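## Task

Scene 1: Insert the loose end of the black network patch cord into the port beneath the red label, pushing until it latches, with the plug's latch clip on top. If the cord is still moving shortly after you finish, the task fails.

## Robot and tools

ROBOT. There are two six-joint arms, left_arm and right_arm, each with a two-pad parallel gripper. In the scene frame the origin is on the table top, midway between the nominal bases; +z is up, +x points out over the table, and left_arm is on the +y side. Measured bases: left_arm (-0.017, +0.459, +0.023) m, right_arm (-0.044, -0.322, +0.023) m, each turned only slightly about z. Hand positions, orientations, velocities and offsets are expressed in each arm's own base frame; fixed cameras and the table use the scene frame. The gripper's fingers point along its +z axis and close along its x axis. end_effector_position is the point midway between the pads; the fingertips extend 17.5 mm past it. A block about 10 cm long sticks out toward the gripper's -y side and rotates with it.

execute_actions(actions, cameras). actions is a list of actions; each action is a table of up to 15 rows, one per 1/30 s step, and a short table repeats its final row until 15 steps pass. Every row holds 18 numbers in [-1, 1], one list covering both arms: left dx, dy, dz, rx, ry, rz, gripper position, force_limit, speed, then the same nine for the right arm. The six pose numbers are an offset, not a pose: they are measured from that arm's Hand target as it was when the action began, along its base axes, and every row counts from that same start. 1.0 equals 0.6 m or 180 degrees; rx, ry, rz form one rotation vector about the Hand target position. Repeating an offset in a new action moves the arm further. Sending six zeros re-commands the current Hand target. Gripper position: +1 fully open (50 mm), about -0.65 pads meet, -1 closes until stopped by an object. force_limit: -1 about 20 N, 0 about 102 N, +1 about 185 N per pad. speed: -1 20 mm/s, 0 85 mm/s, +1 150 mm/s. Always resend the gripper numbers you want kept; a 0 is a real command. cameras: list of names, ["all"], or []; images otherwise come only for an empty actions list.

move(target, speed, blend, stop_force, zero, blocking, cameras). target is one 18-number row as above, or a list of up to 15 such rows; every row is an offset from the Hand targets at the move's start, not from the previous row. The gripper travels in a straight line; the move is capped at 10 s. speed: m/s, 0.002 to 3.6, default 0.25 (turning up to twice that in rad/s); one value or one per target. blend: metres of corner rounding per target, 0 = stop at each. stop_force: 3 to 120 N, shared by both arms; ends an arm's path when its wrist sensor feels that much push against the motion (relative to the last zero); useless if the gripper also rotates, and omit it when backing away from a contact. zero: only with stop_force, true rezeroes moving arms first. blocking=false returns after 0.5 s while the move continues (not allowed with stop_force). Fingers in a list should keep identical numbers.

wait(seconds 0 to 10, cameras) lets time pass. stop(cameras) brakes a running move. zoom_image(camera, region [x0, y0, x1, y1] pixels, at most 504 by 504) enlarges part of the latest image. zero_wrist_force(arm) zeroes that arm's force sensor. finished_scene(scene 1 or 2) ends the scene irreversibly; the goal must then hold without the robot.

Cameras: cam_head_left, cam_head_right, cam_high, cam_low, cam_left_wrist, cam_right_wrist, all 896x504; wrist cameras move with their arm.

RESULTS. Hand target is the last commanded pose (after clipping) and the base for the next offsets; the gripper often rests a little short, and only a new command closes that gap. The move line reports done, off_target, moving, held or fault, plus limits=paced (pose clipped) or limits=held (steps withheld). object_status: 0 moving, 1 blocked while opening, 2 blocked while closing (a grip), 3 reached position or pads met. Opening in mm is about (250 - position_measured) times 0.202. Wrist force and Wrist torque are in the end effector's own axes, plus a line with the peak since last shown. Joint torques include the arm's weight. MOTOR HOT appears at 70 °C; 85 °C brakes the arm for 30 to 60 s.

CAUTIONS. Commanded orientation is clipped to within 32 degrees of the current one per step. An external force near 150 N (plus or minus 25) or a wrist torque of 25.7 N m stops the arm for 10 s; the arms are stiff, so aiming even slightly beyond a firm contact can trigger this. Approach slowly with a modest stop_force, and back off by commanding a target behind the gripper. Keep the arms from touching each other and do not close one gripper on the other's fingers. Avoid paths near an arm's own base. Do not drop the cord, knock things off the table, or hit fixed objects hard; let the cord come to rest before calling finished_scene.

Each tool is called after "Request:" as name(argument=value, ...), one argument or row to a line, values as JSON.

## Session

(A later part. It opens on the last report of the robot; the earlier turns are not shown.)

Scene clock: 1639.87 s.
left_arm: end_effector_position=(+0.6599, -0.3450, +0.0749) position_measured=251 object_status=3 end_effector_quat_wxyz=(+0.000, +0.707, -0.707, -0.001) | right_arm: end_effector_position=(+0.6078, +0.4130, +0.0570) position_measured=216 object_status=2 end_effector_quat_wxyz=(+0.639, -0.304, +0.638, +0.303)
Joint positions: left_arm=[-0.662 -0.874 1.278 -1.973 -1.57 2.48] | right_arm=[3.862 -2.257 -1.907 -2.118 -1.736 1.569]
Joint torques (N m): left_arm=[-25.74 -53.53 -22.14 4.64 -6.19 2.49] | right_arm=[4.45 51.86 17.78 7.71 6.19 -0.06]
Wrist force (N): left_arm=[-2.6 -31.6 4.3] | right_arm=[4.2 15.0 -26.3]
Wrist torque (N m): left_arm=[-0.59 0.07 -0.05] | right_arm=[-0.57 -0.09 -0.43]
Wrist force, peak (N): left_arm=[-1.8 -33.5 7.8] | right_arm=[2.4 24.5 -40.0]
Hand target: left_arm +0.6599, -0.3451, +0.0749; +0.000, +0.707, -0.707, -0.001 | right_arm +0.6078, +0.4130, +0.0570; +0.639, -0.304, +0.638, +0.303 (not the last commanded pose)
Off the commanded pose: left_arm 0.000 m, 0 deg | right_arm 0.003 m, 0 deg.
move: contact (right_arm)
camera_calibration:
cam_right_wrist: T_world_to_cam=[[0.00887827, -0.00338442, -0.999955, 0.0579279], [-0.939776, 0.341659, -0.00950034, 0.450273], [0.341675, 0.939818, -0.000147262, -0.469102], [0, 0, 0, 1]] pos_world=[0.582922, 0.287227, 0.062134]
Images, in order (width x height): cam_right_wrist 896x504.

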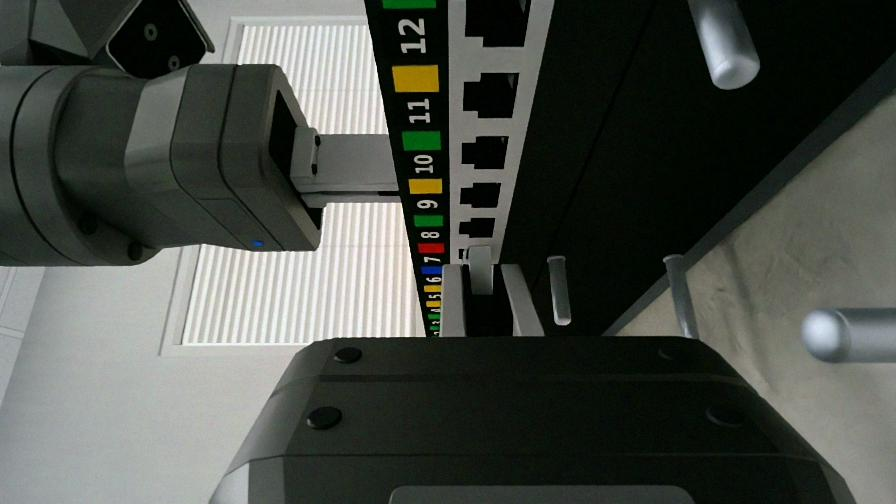

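Request:
wait(
  seconds=0.1,
  cameras=["cam_high","cam_head_left","cam_head_right"],
)

Request:
zoom_image(
  camera="cam_high",
  region=[400, 250, 560, 350],
)

Request:
zoom_image(
  camera="cam_head_left",
  region=[410, 240, 540, 320],
)

Request:
zoom_image(
  camera="cam_head_right",
  region=[410, 240, 540, 320],
)

Scene clock: 1731.50 s.
left_arm: end_effector_position=(+0.6599, -0.3451, +0.0749) position_measured=251 object_status=3 end_effector_quat_wxyz=(+0.000, +0.707, -0.707, -0.001) | right_arm: end_effector_position=(+0.6078, +0.4130, +0.0570) position_measured=216 object_status=2 end_effector_quat_wxyz=(+0.639, -0.304, +0.638, +0.303)
Joint positions: left_arm=[-0.662 -0.874 1.278 -1.973 -1.57 2.48] | right_arm=[3.862 -2.257 -1.907 -2.118 -1.736 1.569]
Joint torques (N m): left_arm=[-26.92 -66.04 -17.76 4.16 -6.08 2.51] | right_arm=[4.2 52.32 18.13 7.61 2.93 -0.16]
Wrist force (N): left_arm=[-3.7 -32.7 5.7] | right_arm=[4.9 15.4 -27.0]
Wrist torque (N m): left_arm=[-0.61 0.05 -0.05] | right_arm=[-0.51 -0.11 -0.43]
Wrist force, peak (N): left_arm=[-3.5 -32.9 5.7] | right_arm=[5.2 15.3 -27.1]
Hand target: left_arm +0.6599, -0.3451, +0.0749; +0.000, +0.707, -0.707, -0.001 | right_arm +0.6078, +0.4130, +0.0570; +0.639, -0.304, +0.638, +0.303 (not the last commanded pose)
Tool commands: left_gripper/position=-1.0 left_gripper/force_limit=-1.0 left_gripper/speed=+0.0 right_gripper/position=-1.0 right_gripper/force_limit=-0.5 right_gripper/speed=-0.9
Off the commanded pose: left_arm 0.000 m, 0 deg | right_arm 0.003 m, 0 deg.
wait: 0.10 s; at rest from the start
Images, in order (width x height): cam_head_left 896x504, cam_head_right 896x504, cam_high 896x504.

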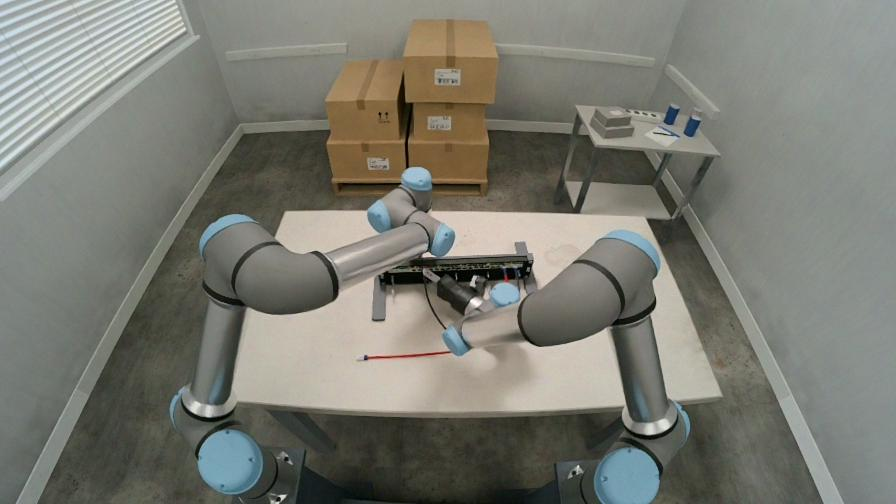

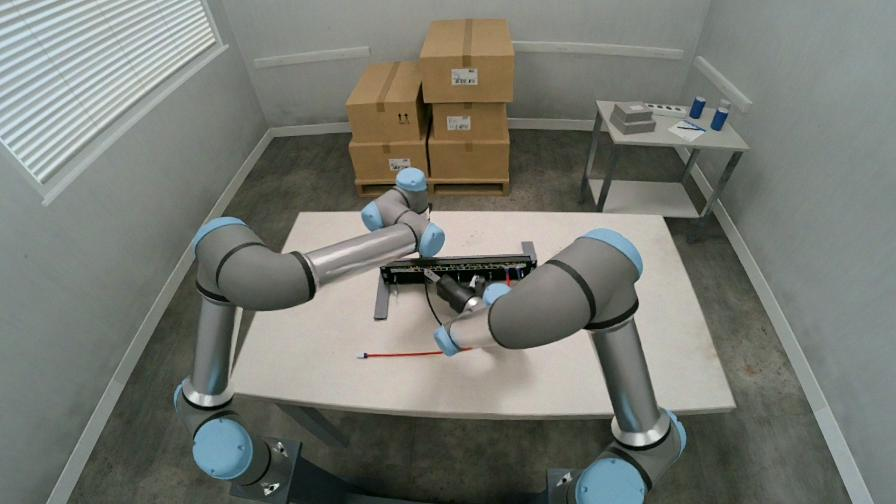

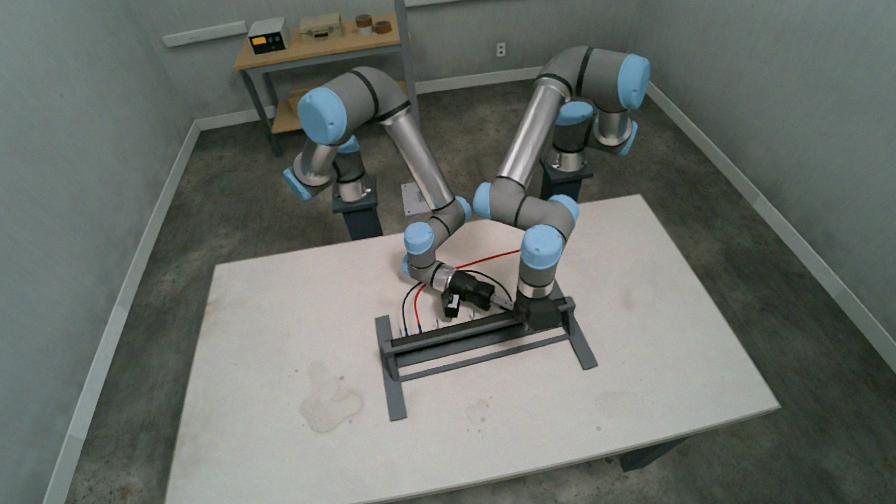

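Scaled by 3.150 from the camera's 896x504 image, which has a finer 1280x720 frame.

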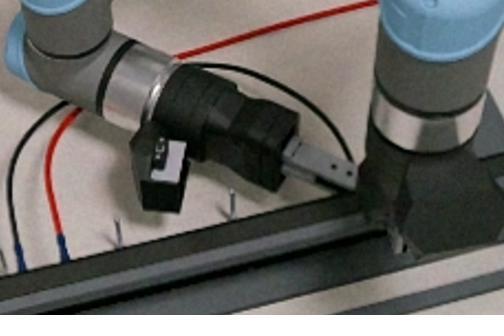

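Scaled by 3.877 from the camera's 896x504 image, which has a finer 1280x720 frame.

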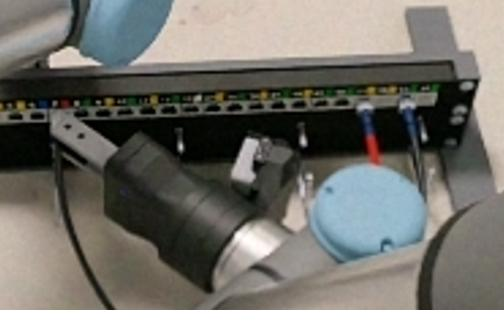

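Scaled by 3.877 from the camera's 896x504 image, which has a finer 1280x720 frame.

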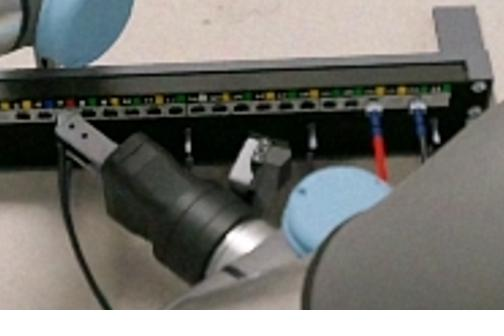

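Request:
move(
  target=[0.03,0,0,0,0,0,-1,-1,0,-0.0042,-0.0005,0,0,0,0,-1,-0.5,-0.9],
  speed=0.03,
)

Request:
move(
  target=[
    [0.03,0,0.3,0,0,0,-1,-1,0,0,0,0,0,0,0,-1,-0.5,-0.9],
    [0.0,-0.22,0.3,0,0,0,-1,-1,0,0,0,0,0,0,0,-1,-0.5,-0.9],
  ],
  speed=0.2,
  cameras=["cam_left_wrist"],
)

Scene clock: 1831.47 s.
left_arm: end_effector_position=(+0.6780, -0.3449, +0.0748) position_measured=251 object_status=3 end_effector_quat_wxyz=(+0.000, +0.707, -0.707, -0.001) | right_arm: end_effector_position=(+0.6053, +0.4127, +0.0571) position_measured=216 object_status=2 end_effector_quat_wxyz=(+0.639, -0.304, +0.638, +0.303)
Joint positions: left_arm=[-0.647 -0.836 1.212 -1.944 -1.57 2.495] | right_arm=[3.865 -2.254 -1.915 -2.114 -1.733 1.569]
Joint torques (N m): left_arm=[-7.91 -66.09 -19.76 -5.25 1.25 -0.9] | right_arm=[5.57 43.67 13.17 3.48 1.42 -0.14]
Wrist force (N): left_arm=[-0.1 -0.1 0.6] | right_arm=[2.9 -4.7 -1.7]
Wrist torque (N m): left_arm=[-0.06 0.10 0.04] | right_arm=[-0.91 -0.17 -0.42]
Wrist force, peak (N): left_arm=[-3.6 -33.0 5.6] | right_arm=[4.9 15.4 -27.2]
Hand target: left_arm +0.6779, -0.3451, +0.0749; +0.000, +0.707, -0.707, -0.001 | right_arm +0.6053, +0.4127, +0.0570; +0.639, -0.304, +0.638, +0.303
Off the commanded pose: left_arm 0.000 m, 0 deg | right_arm 0.000 m, 0 deg.
move: done

Scene clock: 1833.93 s.
left_arm: end_effector_position=(+0.6779, -0.4771, +0.2548) position_measured=251 object_status=3 end_effector_quat_wxyz=(+0.000, +0.707, -0.707, -0.001) | right_arm: end_effector_position=(+0.6053, +0.4127, +0.0570) position_measured=216 object_status=2 end_effector_quat_wxyz=(+0.639, -0.304, +0.638, +0.303)
Joint positions: left_arm=[-0.775 -0.651 0.408 -1.326 -1.57 2.367] | right_arm=[3.865 -2.254 -1.915 -2.114 -1.733 1.569]
Joint torques (N m): left_arm=[6.59 -70.99 -27.11 -5.09 -1.72 1.38] | right_arm=[-4.12 36.41 20.14 0.7 -1.89 -0.49]
Wrist force (N): left_arm=[0.3 -0.2 1.1] | right_arm=[4.5 -3.9 -3.1]
Wrist torque (N m): left_arm=[-0.04 -0.01 0.08] | right_arm=[-0.90 -0.14 -0.41]
Wrist force, peak (N): left_arm=[0.0 0.4 4.1] | right_arm=[5.1 -3.9 -3.3]
Hand target: left_arm +0.6779, -0.4771, +0.2549; +0.000, +0.707, -0.707, -0.001 | right_arm +0.6053, +0.4127, +0.0570; +0.639, -0.304, +0.638, +0.303
Off the commanded pose: left_arm 0.000 m, 0 deg | right_arm 0.000 m, 0 deg.
move: done
camera_calibration:
cam_left_wrist: T_world_to_cam=[[0.0162019, -0.999801, -0.0116693, -0.475012], [-0.939835, -0.0192112, 0.341087, 0.560651], [-0.341243, 0.00544098, -0.939959, 0.607561], [0, 0, 0, 1]] pos_world=[0.741942, -0.467452, 0.374309]
Images, in order (width x height): cam_left_wrist 896x504.

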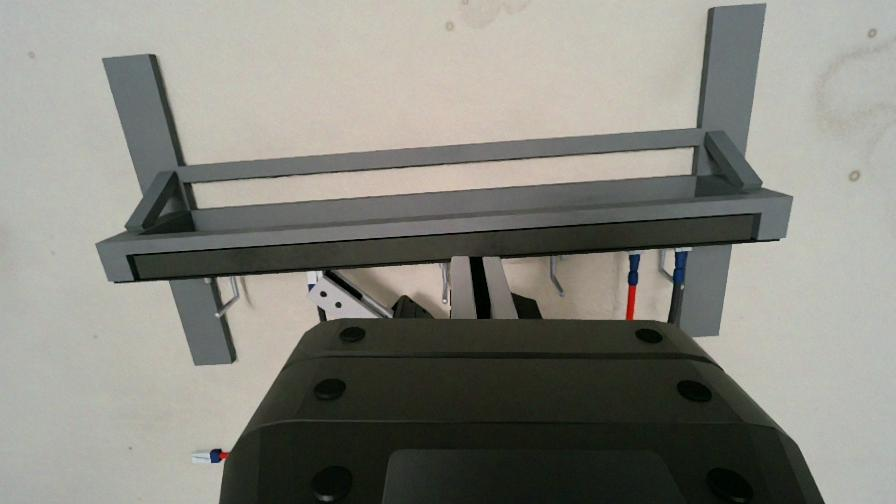

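Request:
move(
  target=[-0.2,0.045,0.083,0,0,0,-1,-1,0,0,0,0,0,0,0,-1,-0.5,-0.9],
  speed=0.15,
  cameras=["cam_left_wrist"],
)

Request:
zoom_image(
  camera="cam_left_wrist",
  region=[300, 130, 640, 320],
)

Scene clock: 1846.70 s.
left_arm: end_effector_position=(+0.5579, -0.4502, +0.3047) position_measured=251 object_status=3 end_effector_quat_wxyz=(+0.000, +0.707, -0.707, -0.001) | right_arm: end_effector_position=(+0.6053, +0.4127, +0.0570) position_measured=216 object_status=2 end_effector_quat_wxyz=(+0.639, -0.304, +0.638, +0.303)
Joint positions: left_arm=[-0.866 -1.042 0.954 -1.481 -1.57 2.276] | right_arm=[3.865 -2.254 -1.915 -2.114 -1.733 1.569]
Joint torques (N m): left_arm=[12.12 -55.64 -24.19 -0.06 1.13 2.63] | right_arm=[-4.12 37.36 19.91 0.48 -1.82 -1.26]
Wrist force (N): left_arm=[-0.3 0.0 1.0] | right_arm=[4.8 -4.0 -2.9]
Wrist torque (N m): left_arm=[-0.05 0.07 0.10] | right_arm=[-0.90 -0.18 -0.40]
Wrist force, peak (N): left_arm=[-0.3 -3.0 2.3] | right_arm=[5.4 -3.9 -3.0]
Hand target: left_arm +0.5579, -0.4501, +0.3047; +0.000, +0.707, -0.707, -0.001 | right_arm +0.6053, +0.4127, +0.0570; +0.639, -0.304, +0.638, +0.303
Off the commanded pose: left_arm 0.000 m, 0 deg | right_arm 0.000 m, 0 deg.
move: done
camera_calibration:
cam_left_wrist: T_world_to_cam=[[0.0161763, -0.999804, -0.011445, -0.445672], [-0.9399, -0.0191096, 0.340914, 0.431525], [-0.341066, 0.00524242, -0.940025, 0.6132], [0, 0, 0, 1]] pos_world=[0.621942, -0.440552, 0.42421]
Images, in order (width x height): cam_left_wrist 896x504.

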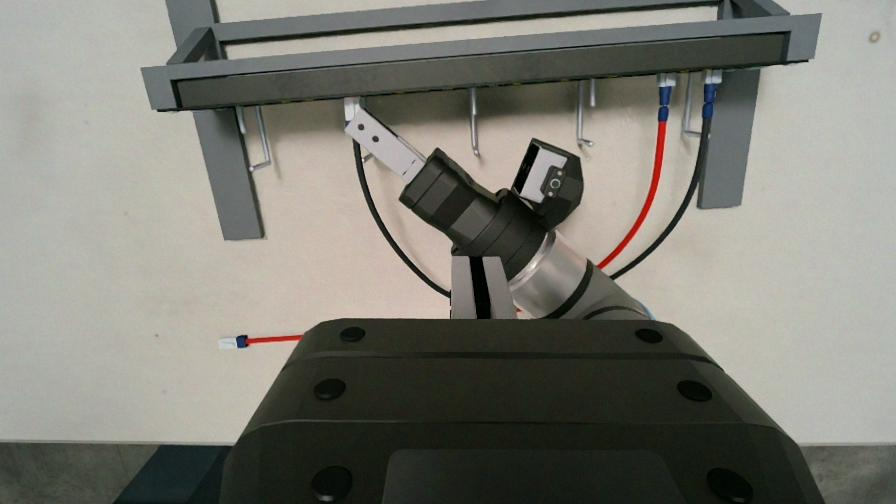

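Scaled by 1.482 from the camera's 896x504 image, which has a finer 1280x720 frame.

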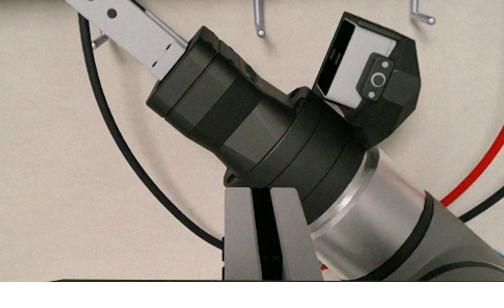

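Request:
zoom_image(
  camera="cam_left_wrist",
  region=[325, 85, 395, 135],
)

Request:
zoom_image(
  camera="cam_left_wrist",
  region=[645, 60, 735, 130],
)

Scaled by 7.200 from the camera's 896x504 image, which has a finer 1280x720 frame.

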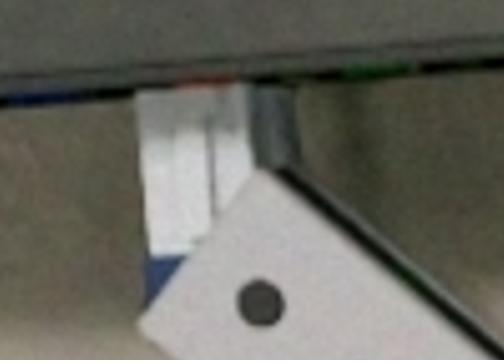

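Scaled by 5.600 from the camera's 896x504 image, which has a finer 1280x720 frame.

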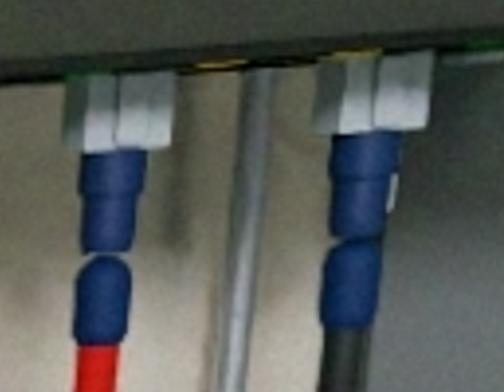

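Request:
move(
  target=[0,0,0,0,0,0,-1,-1,0,0,0,-0.0005,0,0,0,-1,-0.5,-0.9],
  speed=0.01,
)

Request:
move(
  target=[0,0,0,0,0,0,-1,-1,0,0,0,-0.0005,0,0,0,-1,-0.5,-0.9],
  speed=0.01,
)

Request:
move(
  target=[0,0,0,0,0,0,-1,-1,0,0,0,-0.0005,0,0,0,-1,-0.5,-0.9],
  speed=0.01,
)

Scene clock: 1926.10 s.
left_arm: end_effector_position=(+0.5579, -0.4501, +0.3047) position_measured=251 object_status=3 end_effector_quat_wxyz=(+0.000, +0.707, -0.707, -0.001) | right_arm: end_effector_position=(+0.6053, +0.4127, +0.0568) position_measured=216 object_status=2 end_effector_quat_wxyz=(+0.639, -0.304, +0.638, +0.303)
Joint positions: left_arm=[-0.866 -1.042 0.954 -1.481 -1.57 2.276] | right_arm=[3.865 -2.254 -1.915 -2.113 -1.733 1.569]
Joint torques (N m): left_arm=[12.72 -59.96 -21.48 -0.17 -0.67 2.45] | right_arm=[-4.28 31.19 19.2 3.99 -1.76 -1.55]
Wrist force (N): left_arm=[-0.2 0.0 1.1] | right_arm=[1.7 -2.5 -4.6]
Wrist torque (N m): left_arm=[-0.04 0.06 0.10] | right_arm=[-0.86 -0.23 -0.44]
Wrist force, peak (N): left_arm=[-0.3 -0.4 1.2] | right_arm=[5.0 -4.1 -3.2]
Hand target: left_arm +0.5579, -0.4501, +0.3047; +0.000, +0.707, -0.707, -0.001 | right_arm +0.6053, +0.4127, +0.0567; +0.639, -0.304, +0.638, +0.303
Off the commanded pose: left_arm 0.000 m, 0 deg | right_arm 0.000 m, 0 deg.
move: done

Scene clock: 1926.80 s.
left_arm: end_effector_position=(+0.5579, -0.4501, +0.3047) position_measured=251 object_status=3 end_effector_quat_wxyz=(+0.000, +0.707, -0.707, -0.001) | right_arm: end_effector_position=(+0.6053, +0.4127, +0.0564) position_measured=216 object_status=2 end_effector_quat_wxyz=(+0.639, -0.304, +0.638, +0.303)
Joint positions: left_arm=[-0.866 -1.042 0.954 -1.481 -1.57 2.276] | right_arm=[3.865 -2.255 -1.915 -2.113 -1.733 1.569]
Joint torques (N m): left_arm=[12.7 -59.86 -22.15 -0.11 -0.74 2.41] | right_arm=[-3.31 29.52 19.1 3.53 -1.86 -1.47]
Wrist force (N): left_arm=[-0.4 -0.2 0.9] | right_arm=[-0.4 -2.4 -5.3]
Wrist torque (N m): left_arm=[-0.07 0.10 0.11] | right_arm=[-0.88 -0.31 -0.46]
Wrist force, peak (N): left_arm=[-0.2 -0.3 1.2] | right_arm=[-0.3 -2.1 -5.6]
Hand target: left_arm +0.5579, -0.4501, +0.3047; +0.000, +0.707, -0.707, -0.001 | right_arm +0.6053, +0.4127, +0.0564; +0.639, -0.304, +0.638, +0.303
Off the commanded pose: left_arm 0.000 m, 0 deg | right_arm 0.000 m, 0 deg.
move: done

Scene clock: 1927.50 s.
left_arm: end_effector_position=(+0.5579, -0.4501, +0.3047) position_measured=251 object_status=3 end_effector_quat_wxyz=(+0.000, +0.707, -0.707, -0.001) | right_arm: end_effector_position=(+0.6053, +0.4127, +0.0561) position_measured=216 object_status=2 end_effector_quat_wxyz=(+0.639, -0.304, +0.638, +0.303)
Joint positions: left_arm=[-0.866 -1.042 0.954 -1.481 -1.57 2.276] | right_arm=[3.865 -2.256 -1.915 -2.112 -1.733 1.569]
Joint torques (N m): left_arm=[12.95 -58.7 -23.38 -0.12 -0.7 2.46] | right_arm=[-4.29 28.89 17.51 3.04 -1.75 -1.46]
Wrist force (N): left_arm=[-0.2 -0.2 1.1] | right_arm=[-2.9 -1.2 -6.5]
Wrist torque (N m): left_arm=[-0.07 0.05 0.11] | right_arm=[-0.81 -0.36 -0.48]
Wrist force, peak (N): left_arm=[-0.2 -0.1 1.2] | right_arm=[-3.0 -1.3 -6.9]
Hand target: left_arm +0.5579, -0.4501, +0.3047; +0.000, +0.707, -0.707, -0.001 | right_arm +0.6053, +0.4127, +0.0561; +0.639, -0.304, +0.638, +0.303
Off the commanded pose: left_arm 0.000 m, 0 deg | right_arm 0.000 m, 0 deg.
move: done

Request:
move(
  target=[
    [0.22,0,0,0,0,0,-1,-1,0,0,0,0.0012,0,0,0,-1,-0.5,-0.9],
    [0.22,0.175,-0.0917,0,0,0,-1,-1,0,0,0,0.0012,0,0,0,-1,-0.5,-0.9],
    [0.22,0.175,-0.383,0,0,0,-1,-1,0,0,0,0.0012,0,0,0,-1,-0.5,-0.9],
  ],
  speed=0.15,
  blend=[0.02,0.02,0],
)

Request:
move(
  target=[-0.0667,0,0,0,0,0,-1,-1,0,0,0,0,0,0,0,-1,-0.5,-0.9],
  speed=0.012,
  stop_force=6,
)

Request:
move(
  target=[0,0,0,0,0,0,-1,-1,0,0.0125,0.0013,0,0,0,0,-1,-0.5,-0.9],
  speed=0.006,
  stop_force=55,
  cameras=["cam_right_wrist"],
)

Request:
zoom_image(
  camera="cam_right_wrist",
  region=[445, 225, 515, 305],
)

Scene clock: 1957.30 s.
left_arm: end_effector_position=(+0.6899, -0.3450, +0.0749) position_measured=251 object_status=3 end_effector_quat_wxyz=(+0.000, +0.707, -0.707, -0.001) | right_arm: end_effector_position=(+0.6053, +0.4127, +0.0569) position_measured=216 object_status=2 end_effector_quat_wxyz=(+0.639, -0.304, +0.638, +0.303)
Joint positions: left_arm=[-0.638 -0.811 1.166 -1.924 -1.57 2.504] | right_arm=[3.865 -2.254 -1.915 -2.113 -1.733 1.569]
Joint torques (N m): left_arm=[-12.2 -64.82 -30.57 -1.8 1.64 -2.36] | right_arm=[-3.93 48.49 5.52 1.9 -1.79 -1.36]
Wrist force (N): left_arm=[0.1 -0.2 1.1] | right_arm=[4.0 -5.0 -2.4]
Wrist torque (N m): left_arm=[-0.08 0.06 0.08] | right_arm=[-0.95 -0.19 -0.42]
Wrist force, peak (N): left_arm=[-0.4 -0.1 3.6] | right_arm=[-3.0 -1.4 -7.0]
Hand target: left_arm +0.6899, -0.3451, +0.0749; +0.000, +0.707, -0.707, -0.001 | right_arm +0.6053, +0.4127, +0.0569; +0.639, -0.304, +0.638, +0.303
Off the commanded pose: left_arm 0.000 m, 0 deg | right_arm 0.000 m, 0 deg.
move: done

Scene clock: 1960.87 s.
left_arm: end_effector_position=(+0.6605, -0.3451, +0.0749) position_measured=251 object_status=3 end_effector_quat_wxyz=(+0.000, +0.707, -0.707, -0.001) | right_arm: end_effector_position=(+0.6053, +0.4127, +0.0569) position_measured=216 object_status=2 end_effector_quat_wxyz=(+0.639, -0.304, +0.638, +0.303)
Joint positions: left_arm=[-0.661 -0.873 1.276 -1.973 -1.57 2.48] | right_arm=[3.865 -2.254 -1.915 -2.113 -1.733 1.569]
Joint torques (N m): left_arm=[11.48 -42.38 -33.57 0.32 -2.09 2.49] | right_arm=[-3.57 47.31 7.37 3.14 -1.75 -1.33]
Wrist force (N): left_arm=[0.0 -3.1 0.9] | right_arm=[4.1 -4.4 -2.8]
Wrist torque (N m): left_arm=[-0.03 0.13 0.12] | right_arm=[-0.86 -0.17 -0.42]
Wrist force, peak (N): left_arm=[-0.6 -18.1 3.2] | right_arm=[4.4 -4.7 -3.0]
Hand target: left_arm +0.6605, -0.3451, +0.0749; +0.000, +0.707, -0.707, -0.001 (not the last commanded pose) | right_arm +0.6053, +0.4127, +0.0569; +0.639, -0.304, +0.638, +0.303
Off the commanded pose: left_arm 0.011 m, 0 deg | right_arm 0.000 m, 0 deg.
move: contact (left_arm)

Scene clock: 1962.83 s.
left_arm: end_effector_position=(+0.6605, -0.3450, +0.0749) position_measured=251 object_status=3 end_effector_quat_wxyz=(+0.000, +0.707, -0.707, -0.001) | right_arm: end_effector_position=(+0.6105, +0.4132, +0.0568) position_measured=216 object_status=2 end_effector_quat_wxyz=(+0.639, -0.304, +0.638, +0.303)
Joint positions: left_arm=[-0.661 -0.873 1.276 -1.973 -1.57 2.48] | right_arm=[3.859 -2.261 -1.899 -2.122 -1.74 1.569]
Joint torques (N m): left_arm=[-32.57 -58.76 -14.8 5.36 -8.47 2.52] | right_arm=[3.03 51.58 16.26 7.31 6.19 -1.05]
Wrist force (N): left_arm=[-8.3 -40.8 7.5] | right_arm=[3.7 16.7 -29.2]
Wrist torque (N m): left_arm=[-0.59 0.12 -0.06] | right_arm=[-0.59 -0.30 -0.45]
Wrist force, peak (N): left_arm=[-5.7 -44.2 12.2] | right_arm=[-0.7 30.1 -51.2]
Hand target: left_arm +0.6605, -0.3451, +0.0749; +0.000, +0.707, -0.707, -0.001 | right_arm +0.6105, +0.4132, +0.0568; +0.639, -0.304, +0.638, +0.303 (not the last commanded pose)
Off the commanded pose: left_arm 0.000 m, 0 deg | right_arm 0.002 m, 0 deg.
move: contact (right_arm)
camera_calibration:
cam_right_wrist: T_world_to_cam=[[0.00875033, -0.00344313, -0.999956, 0.0576963], [-0.939821, 0.341537, -0.00940012, 0.452759], [0.341554, 0.939862, -0.000247372, -0.470242], [0, 0, 0, 1]] pos_world=[0.585621, 0.287527, 0.0618334]
Images, in order (width x height): cam_right_wrist 896x504.

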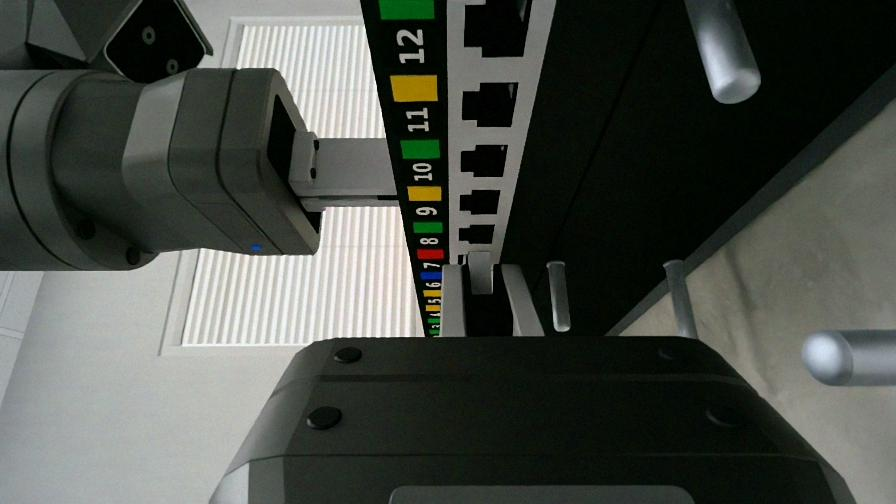

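Scaled by 6.300 from the camera's 896x504 image, which has a finer 1280x720 frame.

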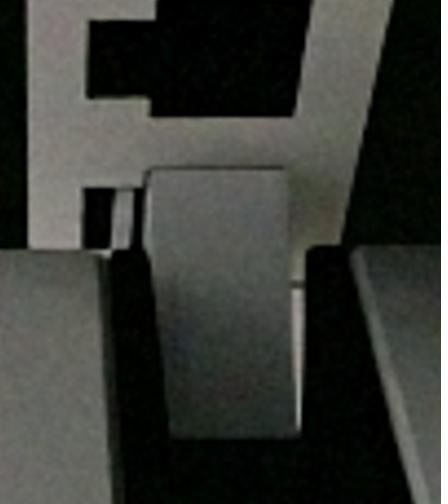

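Request:
move(
  target=[0,0,0,0,0,0,-1,-1,0,0.0092,0.0009,0,0,0,0,-1,-0.5,-0.9],
  speed=0.005,
  stop_force=50,
  cameras=["cam_right_wrist"],
)

Request:
zoom_image(
  camera="cam_right_wrist",
  region=[445, 225, 515, 305],
)

Scene clock: 1979.23 s.
left_arm: end_effector_position=(+0.6605, -0.3451, +0.0749) position_measured=251 object_status=3 end_effector_quat_wxyz=(+0.000, +0.707, -0.707, -0.001) | right_arm: end_effector_position=(+0.6127, +0.4135, +0.0568) position_measured=216 object_status=2 end_effector_quat_wxyz=(+0.639, -0.304, +0.638, +0.303)
Joint positions: left_arm=[-0.661 -0.873 1.276 -1.973 -1.57 2.48] | right_arm=[3.856 -2.264 -1.893 -2.126 -1.743 1.569]
Joint torques (N m): left_arm=[-33.49 -65.82 -13.68 4.81 -14.32 2.57] | right_arm=[-2.82 46.3 26.93 7.58 12.74 -1.02]
Wrist force (N): left_arm=[-15.6 -65.4 15.3] | right_arm=[-9.3 36.3 -66.0]
Wrist torque (N m): left_arm=[-0.67 0.05 -0.17] | right_arm=[-0.97 -0.56 -0.47]
Wrist force, peak (N): left_arm=[-16.2 -69.4 17.0] | right_arm=[-12.1 40.5 -80.4]
Hand target: left_arm +0.6605, -0.3451, +0.0749; +0.000, +0.707, -0.707, -0.001 | right_arm +0.6126, +0.4135, +0.0568; +0.639, -0.304, +0.638, +0.303 (not the last commanded pose)
Off the commanded pose: left_arm 0.000 m, 0 deg | right_arm 0.003 m, 0 deg.
move: contact (right_arm)
camera_calibration:
cam_right_wrist: T_world_to_cam=[[0.00875141, -0.00344028, -0.999956, 0.0576766], [-0.939929, 0.341239, -0.00940008, 0.454872], [0.341257, 0.93997, -0.000247291, -0.471132], [0, 0, 0, 1]] pos_world=[0.587819, 0.287828, 0.0618334]
Images, in order (width x height): cam_right_wrist 896x504.

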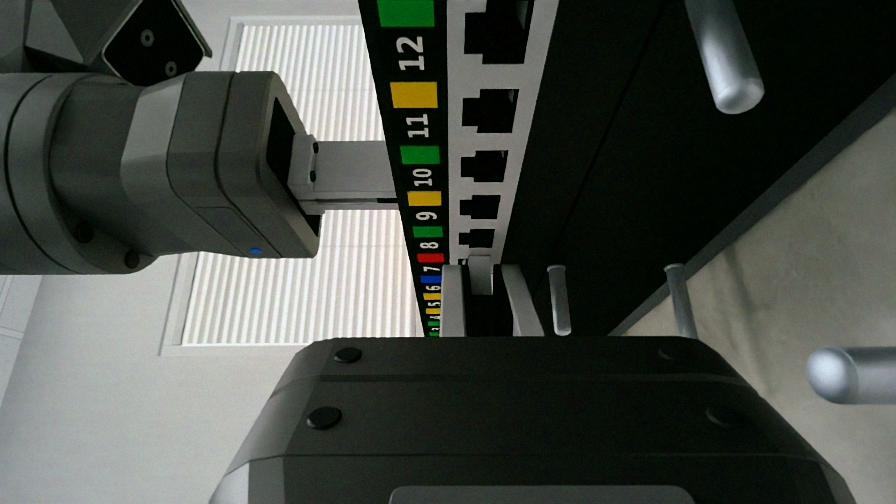

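Scaled by 6.300 from the camera's 896x504 image, which has a finer 1280x720 frame.

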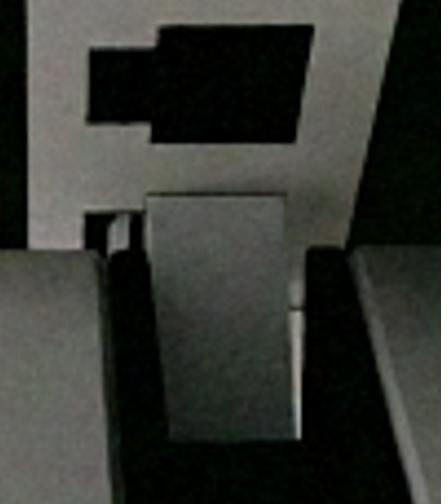

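Request:
move(
  target=[0,0,0,0,0,0,-1,-1,0,-0.0008,-0.0001,0.0007,0,0,0,-1,-0.5,-0.9],
  speed=0.01,
)

Request:
move(
  target=[0,0,0,0,0,0,-1,-1,0,-0.0004,-0.0001,0.0005,0,0,0,-1,-0.5,-0.9],
  speed=0.01,
)

Scene clock: 1996.67 s.
left_arm: end_effector_position=(+0.6605, -0.3451, +0.0749) position_measured=251 object_status=3 end_effector_quat_wxyz=(+0.000, +0.707, -0.707, -0.001) | right_arm: end_effector_position=(+0.6122, +0.4134, +0.0572) position_measured=216 object_status=2 end_effector_quat_wxyz=(+0.639, -0.304, +0.638, +0.303)
Joint positions: left_arm=[-0.661 -0.873 1.276 -1.973 -1.57 2.48] | right_arm=[3.857 -2.262 -1.894 -2.126 -1.742 1.569]
Joint torques (N m): left_arm=[-33.82 -60.3 -13.71 4.24 -12.7 2.55] | right_arm=[0.24 50.91 20.19 5.6 7.94 -0.89]
Wrist force (N): left_arm=[-16.0 -57.0 9.3] | right_arm=[2.5 22.2 -35.5]
Wrist torque (N m): left_arm=[-0.67 0.04 -0.09] | right_arm=[-0.65 -0.21 -0.44]
Wrist force, peak (N): left_arm=[-15.6 -65.9 15.4] | right_arm=[-9.6 36.4 -66.6]
Hand target: left_arm +0.6605, -0.3451, +0.0749; +0.000, +0.707, -0.707, -0.001 | right_arm +0.6122, +0.4134, +0.0572; +0.639, -0.304, +0.638, +0.303
Off the commanded pose: left_arm 0.000 m, 0 deg | right_arm 0.000 m, 0 deg.
move: done

Scene clock: 1997.37 s.
left_arm: end_effector_position=(+0.6605, -0.3451, +0.0749) position_measured=251 object_status=3 end_effector_quat_wxyz=(+0.000, +0.707, -0.707, -0.001) | right_arm: end_effector_position=(+0.6119, +0.4134, +0.0575) position_measured=216 object_status=2 end_effector_quat_wxyz=(+0.639, -0.304, +0.638, +0.303)
Joint positions: left_arm=[-0.661 -0.873 1.276 -1.973 -1.57 2.48] | right_arm=[3.857 -2.261 -1.895 -2.126 -1.742 1.569]
Joint torques (N m): left_arm=[-34.14 -59.05 -14.06 4.19 -9.97 2.51] | right_arm=[0.49 54.52 19.99 4.01 7.71 -0.89]
Wrist force (N): left_arm=[-12.7 -48.0 5.4] | right_arm=[8.4 19.2 -30.0]
Wrist torque (N m): left_arm=[-0.71 0.03 -0.06] | right_arm=[-0.61 -0.16 -0.42]
Wrist force, peak (N): left_arm=[-16.2 -57.2 9.4] | right_arm=[3.1 22.2 -35.8]
Hand target: left_arm +0.6605, -0.3451, +0.0749; +0.000, +0.707, -0.707, -0.001 | right_arm +0.6119, +0.4134, +0.0575; +0.639, -0.304, +0.638, +0.303
Off the commanded pose: left_arm 0.000 m, 0 deg | right_arm 0.000 m, 0 deg.
move: done

Request:
move(
  target=[0,0,0,0,0,0,-1,-1,0,0,0,-0.0005,0,0,0,-1,-0.5,-0.9],
  speed=0.01,
)

Request:
move(
  target=[0,0,0,0,0,0,-1,-1,0,0.0075,0.0008,0,0,0,0,-1,-0.5,-0.9],
  speed=0.005,
  stop_force=45,
  cameras=["cam_right_wrist"],
)

Request:
zoom_image(
  camera="cam_right_wrist",
  region=[445, 225, 515, 305],
)

Scene clock: 2016.17 s.
left_arm: end_effector_position=(+0.6605, -0.3451, +0.0749) position_measured=251 object_status=3 end_effector_quat_wxyz=(+0.000, +0.707, -0.707, -0.001) | right_arm: end_effector_position=(+0.6119, +0.4134, +0.0573) position_measured=216 object_status=2 end_effector_quat_wxyz=(+0.639, -0.304, +0.638, +0.303)
Joint positions: left_arm=[-0.661 -0.873 1.276 -1.973 -1.57 2.48] | right_arm=[3.857 -2.262 -1.895 -2.126 -1.742 1.569]
Joint torques (N m): left_arm=[-33.17 -44.92 -13.94 1.32 -8.25 2.35] | right_arm=[-12.17 34.9 32.42 7.4 4.08 -1.43]
Wrist force (N): left_arm=[-13.8 -49.6 8.1] | right_arm=[2.7 20.3 -34.6]
Wrist torque (N m): left_arm=[-0.69 0.06 -0.06] | right_arm=[-0.58 -0.29 -0.44]
Wrist force, peak (N): left_arm=[-13.8 -49.6 8.1] | right_arm=[2.7 20.3 -34.6]
Hand target: left_arm +0.6605, -0.3451, +0.0749; +0.000, +0.707, -0.707, -0.001 | right_arm +0.6119, +0.4134, +0.0572; +0.639, -0.304, +0.638, +0.303
Off the commanded pose: left_arm 0.000 m, 0 deg | right_arm 0.000 m, 0 deg.
move: done

Scene clock: 2017.40 s.
left_arm: end_effector_position=(+0.6605, -0.3451, +0.0749) position_measured=251 object_status=3 end_effector_quat_wxyz=(+0.000, +0.707, -0.707, -0.001) | right_arm: end_effector_position=(+0.6128, +0.4136, +0.0572) position_measured=216 object_status=2 end_effector_quat_wxyz=(+0.639, -0.304, +0.638, +0.303)
Joint positions: left_arm=[-0.661 -0.873 1.276 -1.973 -1.57 2.48] | right_arm=[3.856 -2.263 -1.892 -2.128 -1.743 1.569]
Joint torques (N m): left_arm=[-33.24 -55.99 -13.32 8.68 -14.6 2.4] | right_arm=[-5.31 48.41 28.62 8.6 13.51 -1.6]
Wrist force (N): left_arm=[-16.1 -66.4 11.2] | right_arm=[-5.6 38.1 -65.1]
Wrist torque (N m): left_arm=[-0.73 0.05 -0.17] | right_arm=[-1.00 -0.46 -0.47]
Wrist force, peak (N): left_arm=[-17.4 -68.6 13.9] | right_arm=[-7.5 42.6 -79.1]
Hand target: left_arm +0.6605, -0.3451, +0.0749; +0.000, +0.707, -0.707, -0.001 | right_arm +0.6128, +0.4136, +0.0572; +0.639, -0.304, +0.638, +0.303 (not the last commanded pose)
Off the commanded pose: left_arm 0.000 m, 0 deg | right_arm 0.004 m, 0 deg.
move: contact (right_arm)
camera_calibration:
cam_right_wrist: T_world_to_cam=[[0.00862454, -0.00349573, -0.999957, 0.0581649], [-0.940071, 0.340853, -0.00929961, 0.455249], [0.34087, 0.94011, -0.000346532, -0.471007], [0, 0, 0, 1]] pos_world=[0.588017, 0.287828, 0.0622328]
Images, in order (width x height): cam_right_wrist 896x504.

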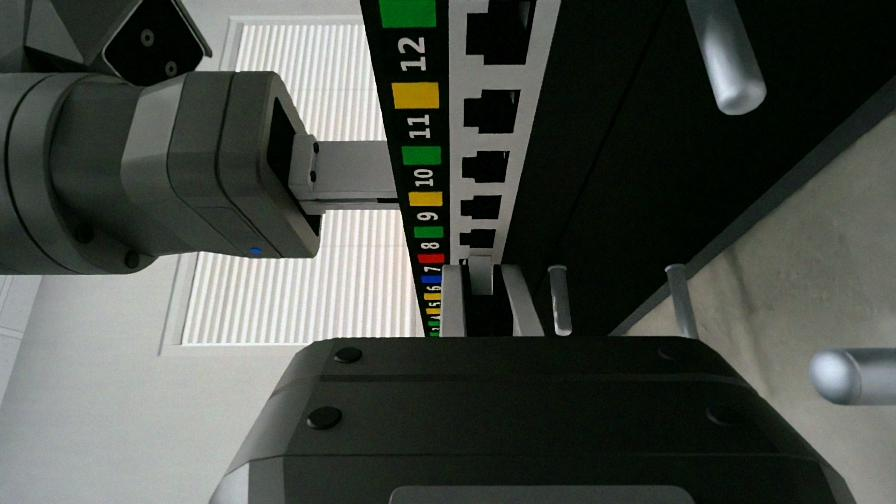

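Scaled by 6.300 from the camera's 896x504 image, which has a finer 1280x720 frame.

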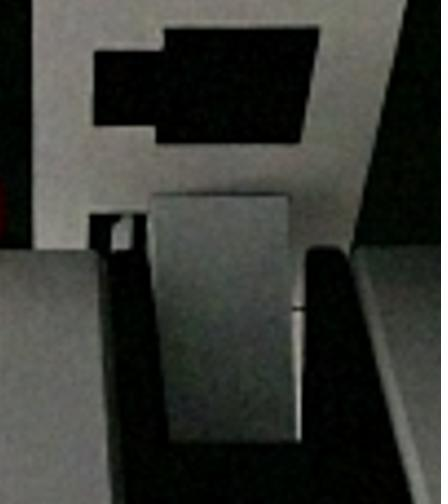

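Request:
move(
  target=[0,0,0,0,0,0,-1,-1,0,-0.0033,-0.0003,0,0,0,0,-1,-0.5,-0.9],
  speed=0.01,
)

Request:
move(
  target=[0,0,0,0,0,0,-1,-1,0,-0.0017,-0.0002,0,0,0,0,-1,-0.5,-0.9],
  speed=0.01,
  cameras=["cam_right_wrist"],
)

Request:
zoom_image(
  camera="cam_right_wrist",
  region=[445, 225, 515, 305],
)

Scene clock: 2046.00 s.
left_arm: end_effector_position=(+0.6604, -0.3451, +0.0749) position_measured=251 object_status=3 end_effector_quat_wxyz=(+0.000, +0.707, -0.707, -0.001) | right_arm: end_effector_position=(+0.6109, +0.4133, +0.0572) position_measured=216 object_status=2 end_effector_quat_wxyz=(+0.639, -0.304, +0.638, +0.303)
Joint positions: left_arm=[-0.662 -0.873 1.276 -1.972 -1.57 2.48] | right_arm=[3.858 -2.26 -1.898 -2.124 -1.741 1.569]
Joint torques (N m): left_arm=[-25.27 -61.89 -13.52 -1.97 -4.37 2.35] | right_arm=[6.98 48.02 11.75 4.93 1.37 -1.2]
Wrist force (N): left_arm=[-7.9 -25.2 0.8] | right_arm=[6.8 0.8 -6.8]
Wrist torque (N m): left_arm=[-0.35 0.12 0.05] | right_arm=[-0.80 -0.17 -0.40]
Wrist force, peak (N): left_arm=[-16.3 -66.7 11.7] | right_arm=[-5.3 38.7 -65.1]
Hand target: left_arm +0.6605, -0.3451, +0.0749; +0.000, +0.707, -0.707, -0.001 | right_arm +0.6108, +0.4134, +0.0572; +0.639, -0.304, +0.638, +0.303
Off the commanded pose: left_arm 0.000 m, 0 deg | right_arm 0.000 m, 0 deg.
move: done

Scene clock: 2046.70 s.
left_arm: end_effector_position=(+0.6605, -0.3451, +0.0749) position_measured=251 object_status=3 end_effector_quat_wxyz=(+0.000, +0.707, -0.707, -0.001) | right_arm: end_effector_position=(+0.6098, +0.4133, +0.0572) position_measured=216 object_status=2 end_effector_quat_wxyz=(+0.639, -0.304, +0.638, +0.303)
Joint positions: left_arm=[-0.662 -0.873 1.276 -1.973 -1.57 2.48] | right_arm=[3.859 -2.259 -1.901 -2.122 -1.74 1.569]
Joint torques (N m): left_arm=[-10.67 -54.71 -16.27 -3.19 -1.63 2.25] | right_arm=[9.24 48.59 6.1 4.25 0.8 -1.55]
Wrist force (N): left_arm=[-3.9 -12.7 -0.1] | right_arm=[7.0 -8.8 3.9]
Wrist torque (N m): left_arm=[-0.11 0.15 0.09] | right_arm=[-1.02 -0.27 -0.40]
Wrist force, peak (N): left_arm=[-8.4 -25.0 -0.3] | right_arm=[8.2 -9.3 4.3]
Hand target: left_arm +0.6605, -0.3451, +0.0749; +0.000, +0.707, -0.707, -0.001 | right_arm +0.6098, +0.4133, +0.0572; +0.639, -0.304, +0.638, +0.303
Off the commanded pose: left_arm 0.000 m, 0 deg | right_arm 0.000 m, 0 deg.
move: done
camera_calibration:
cam_right_wrist: T_world_to_cam=[[0.0087184, -0.00353018, -0.999956, 0.0581447], [-0.94007, 0.340853, -0.0093996, 0.452537], [0.340871, 0.94011, -0.000346921, -0.469702], [0, 0, 0, 1]] pos_world=[0.585017, 0.287528, 0.0622329]
Images, in order (width x height): cam_right_wrist 896x504.

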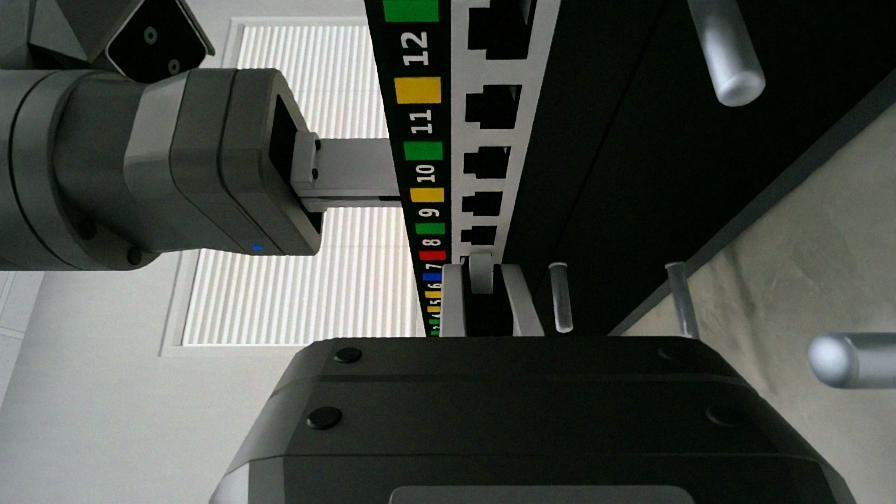

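Scaled by 6.300 from the camera's 896x504 image, which has a finer 1280x720 frame.

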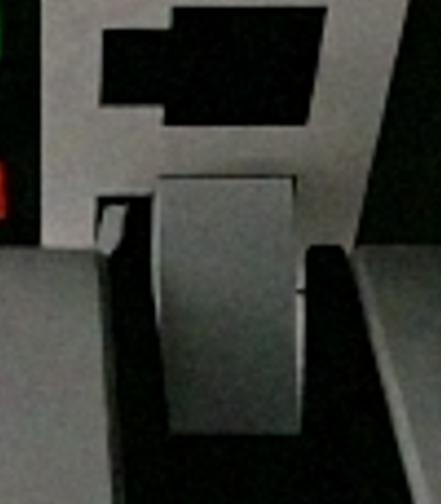

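Request:
move(
  target=[0,0,0,0,0,0,-1,-1,0,-0.0017,-0.0002,0,0,0,0,-1,-0.5,-0.9],
  speed=0.01,
  cameras=["cam_right_wrist"],
)

Request:
zoom_image(
  camera="cam_right_wrist",
  region=[445, 225, 515, 305],
)

Scene clock: 2057.57 s.
left_arm: end_effector_position=(+0.6605, -0.3451, +0.0749) position_measured=251 object_status=3 end_effector_quat_wxyz=(+0.000, +0.707, -0.707, -0.001) | right_arm: end_effector_position=(+0.6088, +0.4131, +0.0572) position_measured=216 object_status=2 end_effector_quat_wxyz=(+0.639, -0.304, +0.638, +0.303)
Joint positions: left_arm=[-0.661 -0.873 1.276 -1.973 -1.57 2.48] | right_arm=[3.861 -2.258 -1.904 -2.121 -1.738 1.569]
Joint torques (N m): left_arm=[6.31 -44.09 -27.15 -3.12 -1.66 2.35] | right_arm=[14.2 46.11 1.07 2.84 -1.85 -1.45]
Wrist force (N): left_arm=[1.8 1.2 1.5] | right_arm=[5.1 -20.2 12.1]
Wrist torque (N m): left_arm=[0.15 -0.24 0.14] | right_arm=[-1.27 -0.27 -0.37]
Wrist force, peak (N): left_arm=[-3.9 -13.1 0.5] | right_arm=[5.9 -20.2 12.0]
Hand target: left_arm +0.6605, -0.3451, +0.0749; +0.000, +0.707, -0.707, -0.001 | right_arm +0.6088, +0.4131, +0.0572; +0.639, -0.304, +0.638, +0.303
Off the commanded pose: left_arm 0.000 m, 0 deg | right_arm 0.000 m, 0 deg.
move: done
camera_calibration:
cam_right_wrist: T_world_to_cam=[[0.00871724, -0.003531, -0.999956, 0.058154], [-0.940038, 0.340941, -0.00939882, 0.451587], [0.34096, 0.940078, -0.000347204, -0.46931], [0, 0, 0, 1]] pos_world=[0.584018, 0.287428, 0.0622329]
Images, in order (width x height): cam_right_wrist 896x504.

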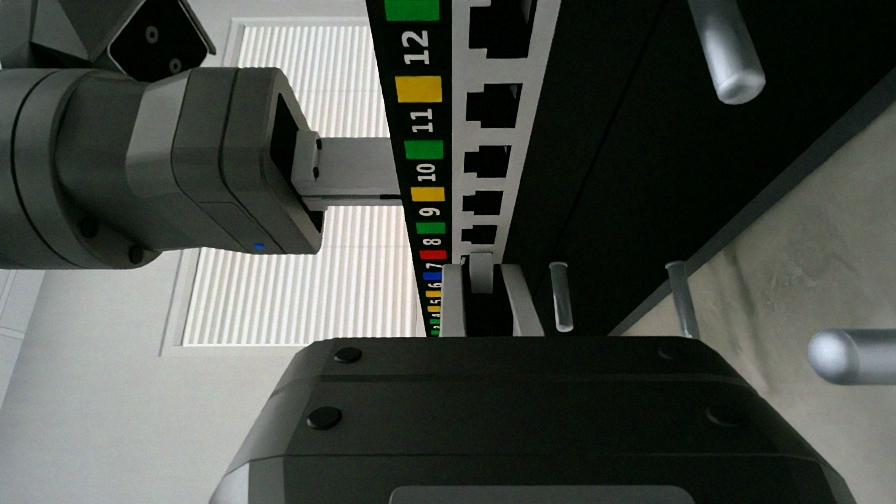

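Scaled by 6.300 from the camera's 896x504 image, which has a finer 1280x720 frame.

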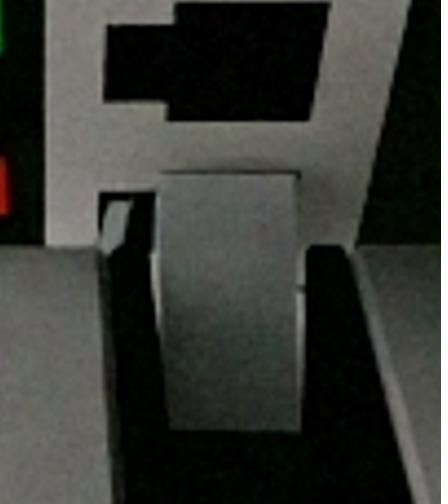

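Request:
move(
  target=[0.05,0,0,0,0,0,-1,-1,0,0.0022,0.0002,0,0,0,0,-1,-0.5,-0.9],
  speed=0.03,
)

Scene clock: 2066.80 s.
left_arm: end_effector_position=(+0.6906, -0.3449, +0.0748) position_measured=251 object_status=3 end_effector_quat_wxyz=(+0.000, +0.707, -0.707, -0.001) end_effector_velocity=(-0.001, +0.001, +0.000) end_effector_angular_velocity=(+0.000, +0.000, +0.000) | right_arm: end_effector_position=(+0.6101, +0.4133, +0.0572) position_measured=216 object_status=2 end_effector_quat_wxyz=(+0.639, -0.304, +0.638, +0.303)
Joint positions: left_arm=[-0.637 -0.809 1.164 -1.923 -1.57 2.505] | right_arm=[3.859 -2.26 -1.9 -2.123 -1.74 1.569]
Joint velocities: left_arm=[0 -0.002 0.005 -0.003 0 0] | right_arm=[within noise]
Joint torques (N m): left_arm=[-7.73 -67.59 -20.13 -5.45 0.61 -0.81] | right_arm=[-10.87 35.74 25.23 1.98 2.42 -1.24]
Wrist force (N): left_arm=[1.9 1.0 1.1] | right_arm=[3.8 9.3 -21.9]
Wrist torque (N m): left_arm=[0.10 -0.23 0.05] | right_arm=[-0.66 -0.34 -0.42]
Wrist force, peak (N): left_arm=[1.6 2.0 1.4] | right_arm=[1.0 10.7 -29.0]
Hand target: left_arm +0.6905, -0.3451, +0.0749; +0.000, +0.707, -0.707, -0.001 | right_arm +0.6101, +0.4133, +0.0572; +0.639, -0.304, +0.638, +0.303
Off the commanded pose: left_arm 0.000 m, 0 deg | right_arm 0.000 m, 0 deg.
move: done

Request:
move(
  target=[0,0,0,0,0,0,-1,-1,0,-0.0012,-0.0001,0,0,0,0,-1,-0.5,-0.9],
  speed=0.01,
  cameras=["cam_right_wrist","cam_left_wrist"],
)

Request:
zoom_image(
  camera="cam_right_wrist",
  region=[445, 225, 515, 305],
)

Scene clock: 2076.90 s.
left_arm: end_effector_position=(+0.6905, -0.3451, +0.0749) position_measured=251 object_status=3 end_effector_quat_wxyz=(+0.000, +0.707, -0.707, -0.001) | right_arm: end_effector_position=(+0.6094, +0.4132, +0.0572) position_measured=216 object_status=2 end_effector_quat_wxyz=(+0.639, -0.304, +0.638, +0.303)
Joint positions: left_arm=[-0.637 -0.81 1.164 -1.923 -1.57 2.504] | right_arm=[3.86 -2.259 -1.902 -2.122 -1.739 1.569]
Joint torques (N m): left_arm=[-13.3 -67.48 -19.2 -5.26 -1.39 -2.66] | right_arm=[11.17 49.03 3.72 3.93 -0.1 -1.25]
Wrist force (N): left_arm=[1.7 0.8 1.4] | right_arm=[7.3 -10.8 5.9]
Wrist torque (N m): left_arm=[0.08 -0.19 0.06] | right_arm=[-1.19 -0.29 -0.39]
Wrist force, peak (N): left_arm=[2.0 1.2 1.3] | right_arm=[3.7 9.1 -22.5]
Hand target: left_arm +0.6905, -0.3451, +0.0749; +0.000, +0.707, -0.707, -0.001 | right_arm +0.6094, +0.4132, +0.0572; +0.639, -0.304, +0.638, +0.303
Off the commanded pose: left_arm 0.000 m, 0 deg | right_arm 0.000 m, 0 deg.
move: done
camera_calibration:
cam_left_wrist: T_world_to_cam=[[0.0162363, -0.999801, -0.0115737, -0.345386], [-0.939867, -0.0192104, 0.341, 0.636431], [-0.341154, 0.0053412, -0.939992, 0.44195], [0, 0, 0, 1]] pos_world=[0.754542, -0.335452, 0.19441]
cam_right_wrist: T_world_to_cam=[[0.00871686, -0.00353211, -0.999956, 0.0581493], [-0.940006, 0.34103, -0.00939887, 0.452108], [0.341048, 0.940046, -0.00034749, -0.469557], [0, 0, 0, 1]] pos_world=[0.584618, 0.287428, 0.0622329]
Images, in order (width x height): cam_left_wrist 896x504, cam_right_wrist 896x504.

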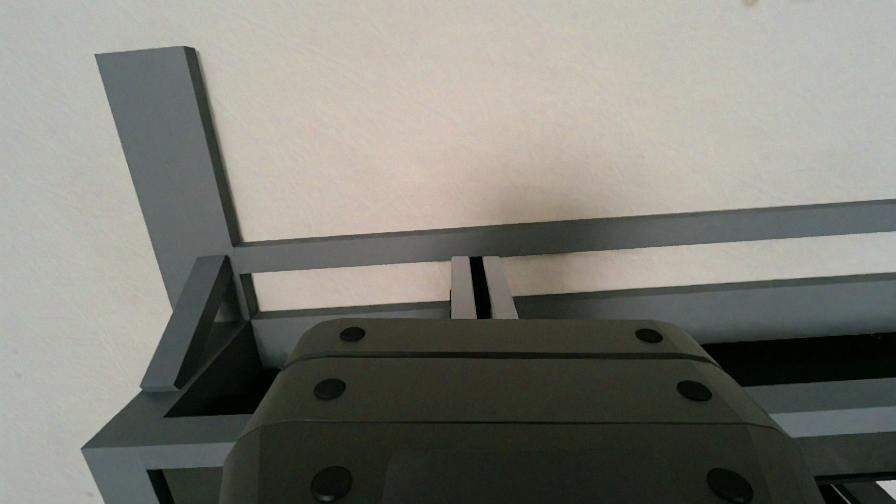

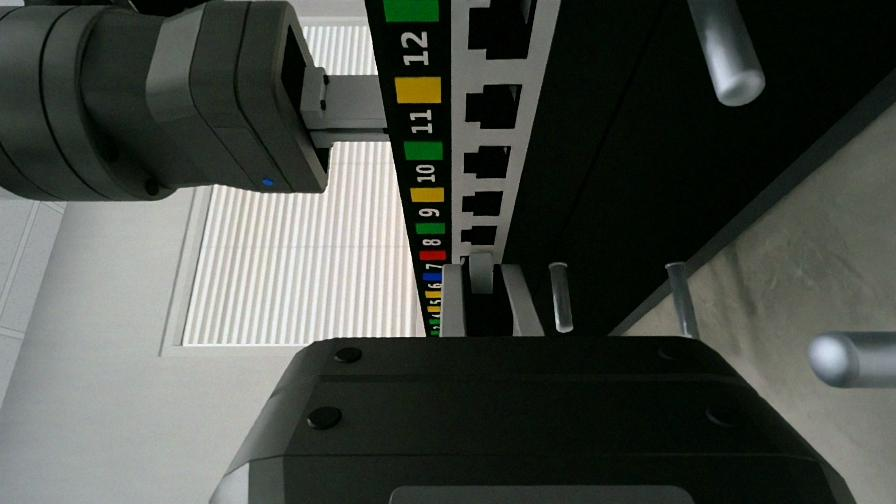

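Scaled by 6.300 from the camera's 896x504 image, which has a finer 1280x720 frame.

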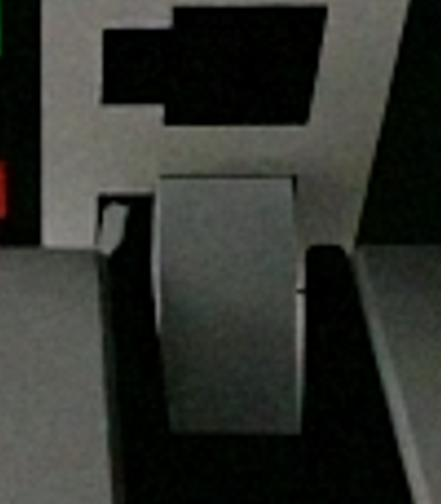

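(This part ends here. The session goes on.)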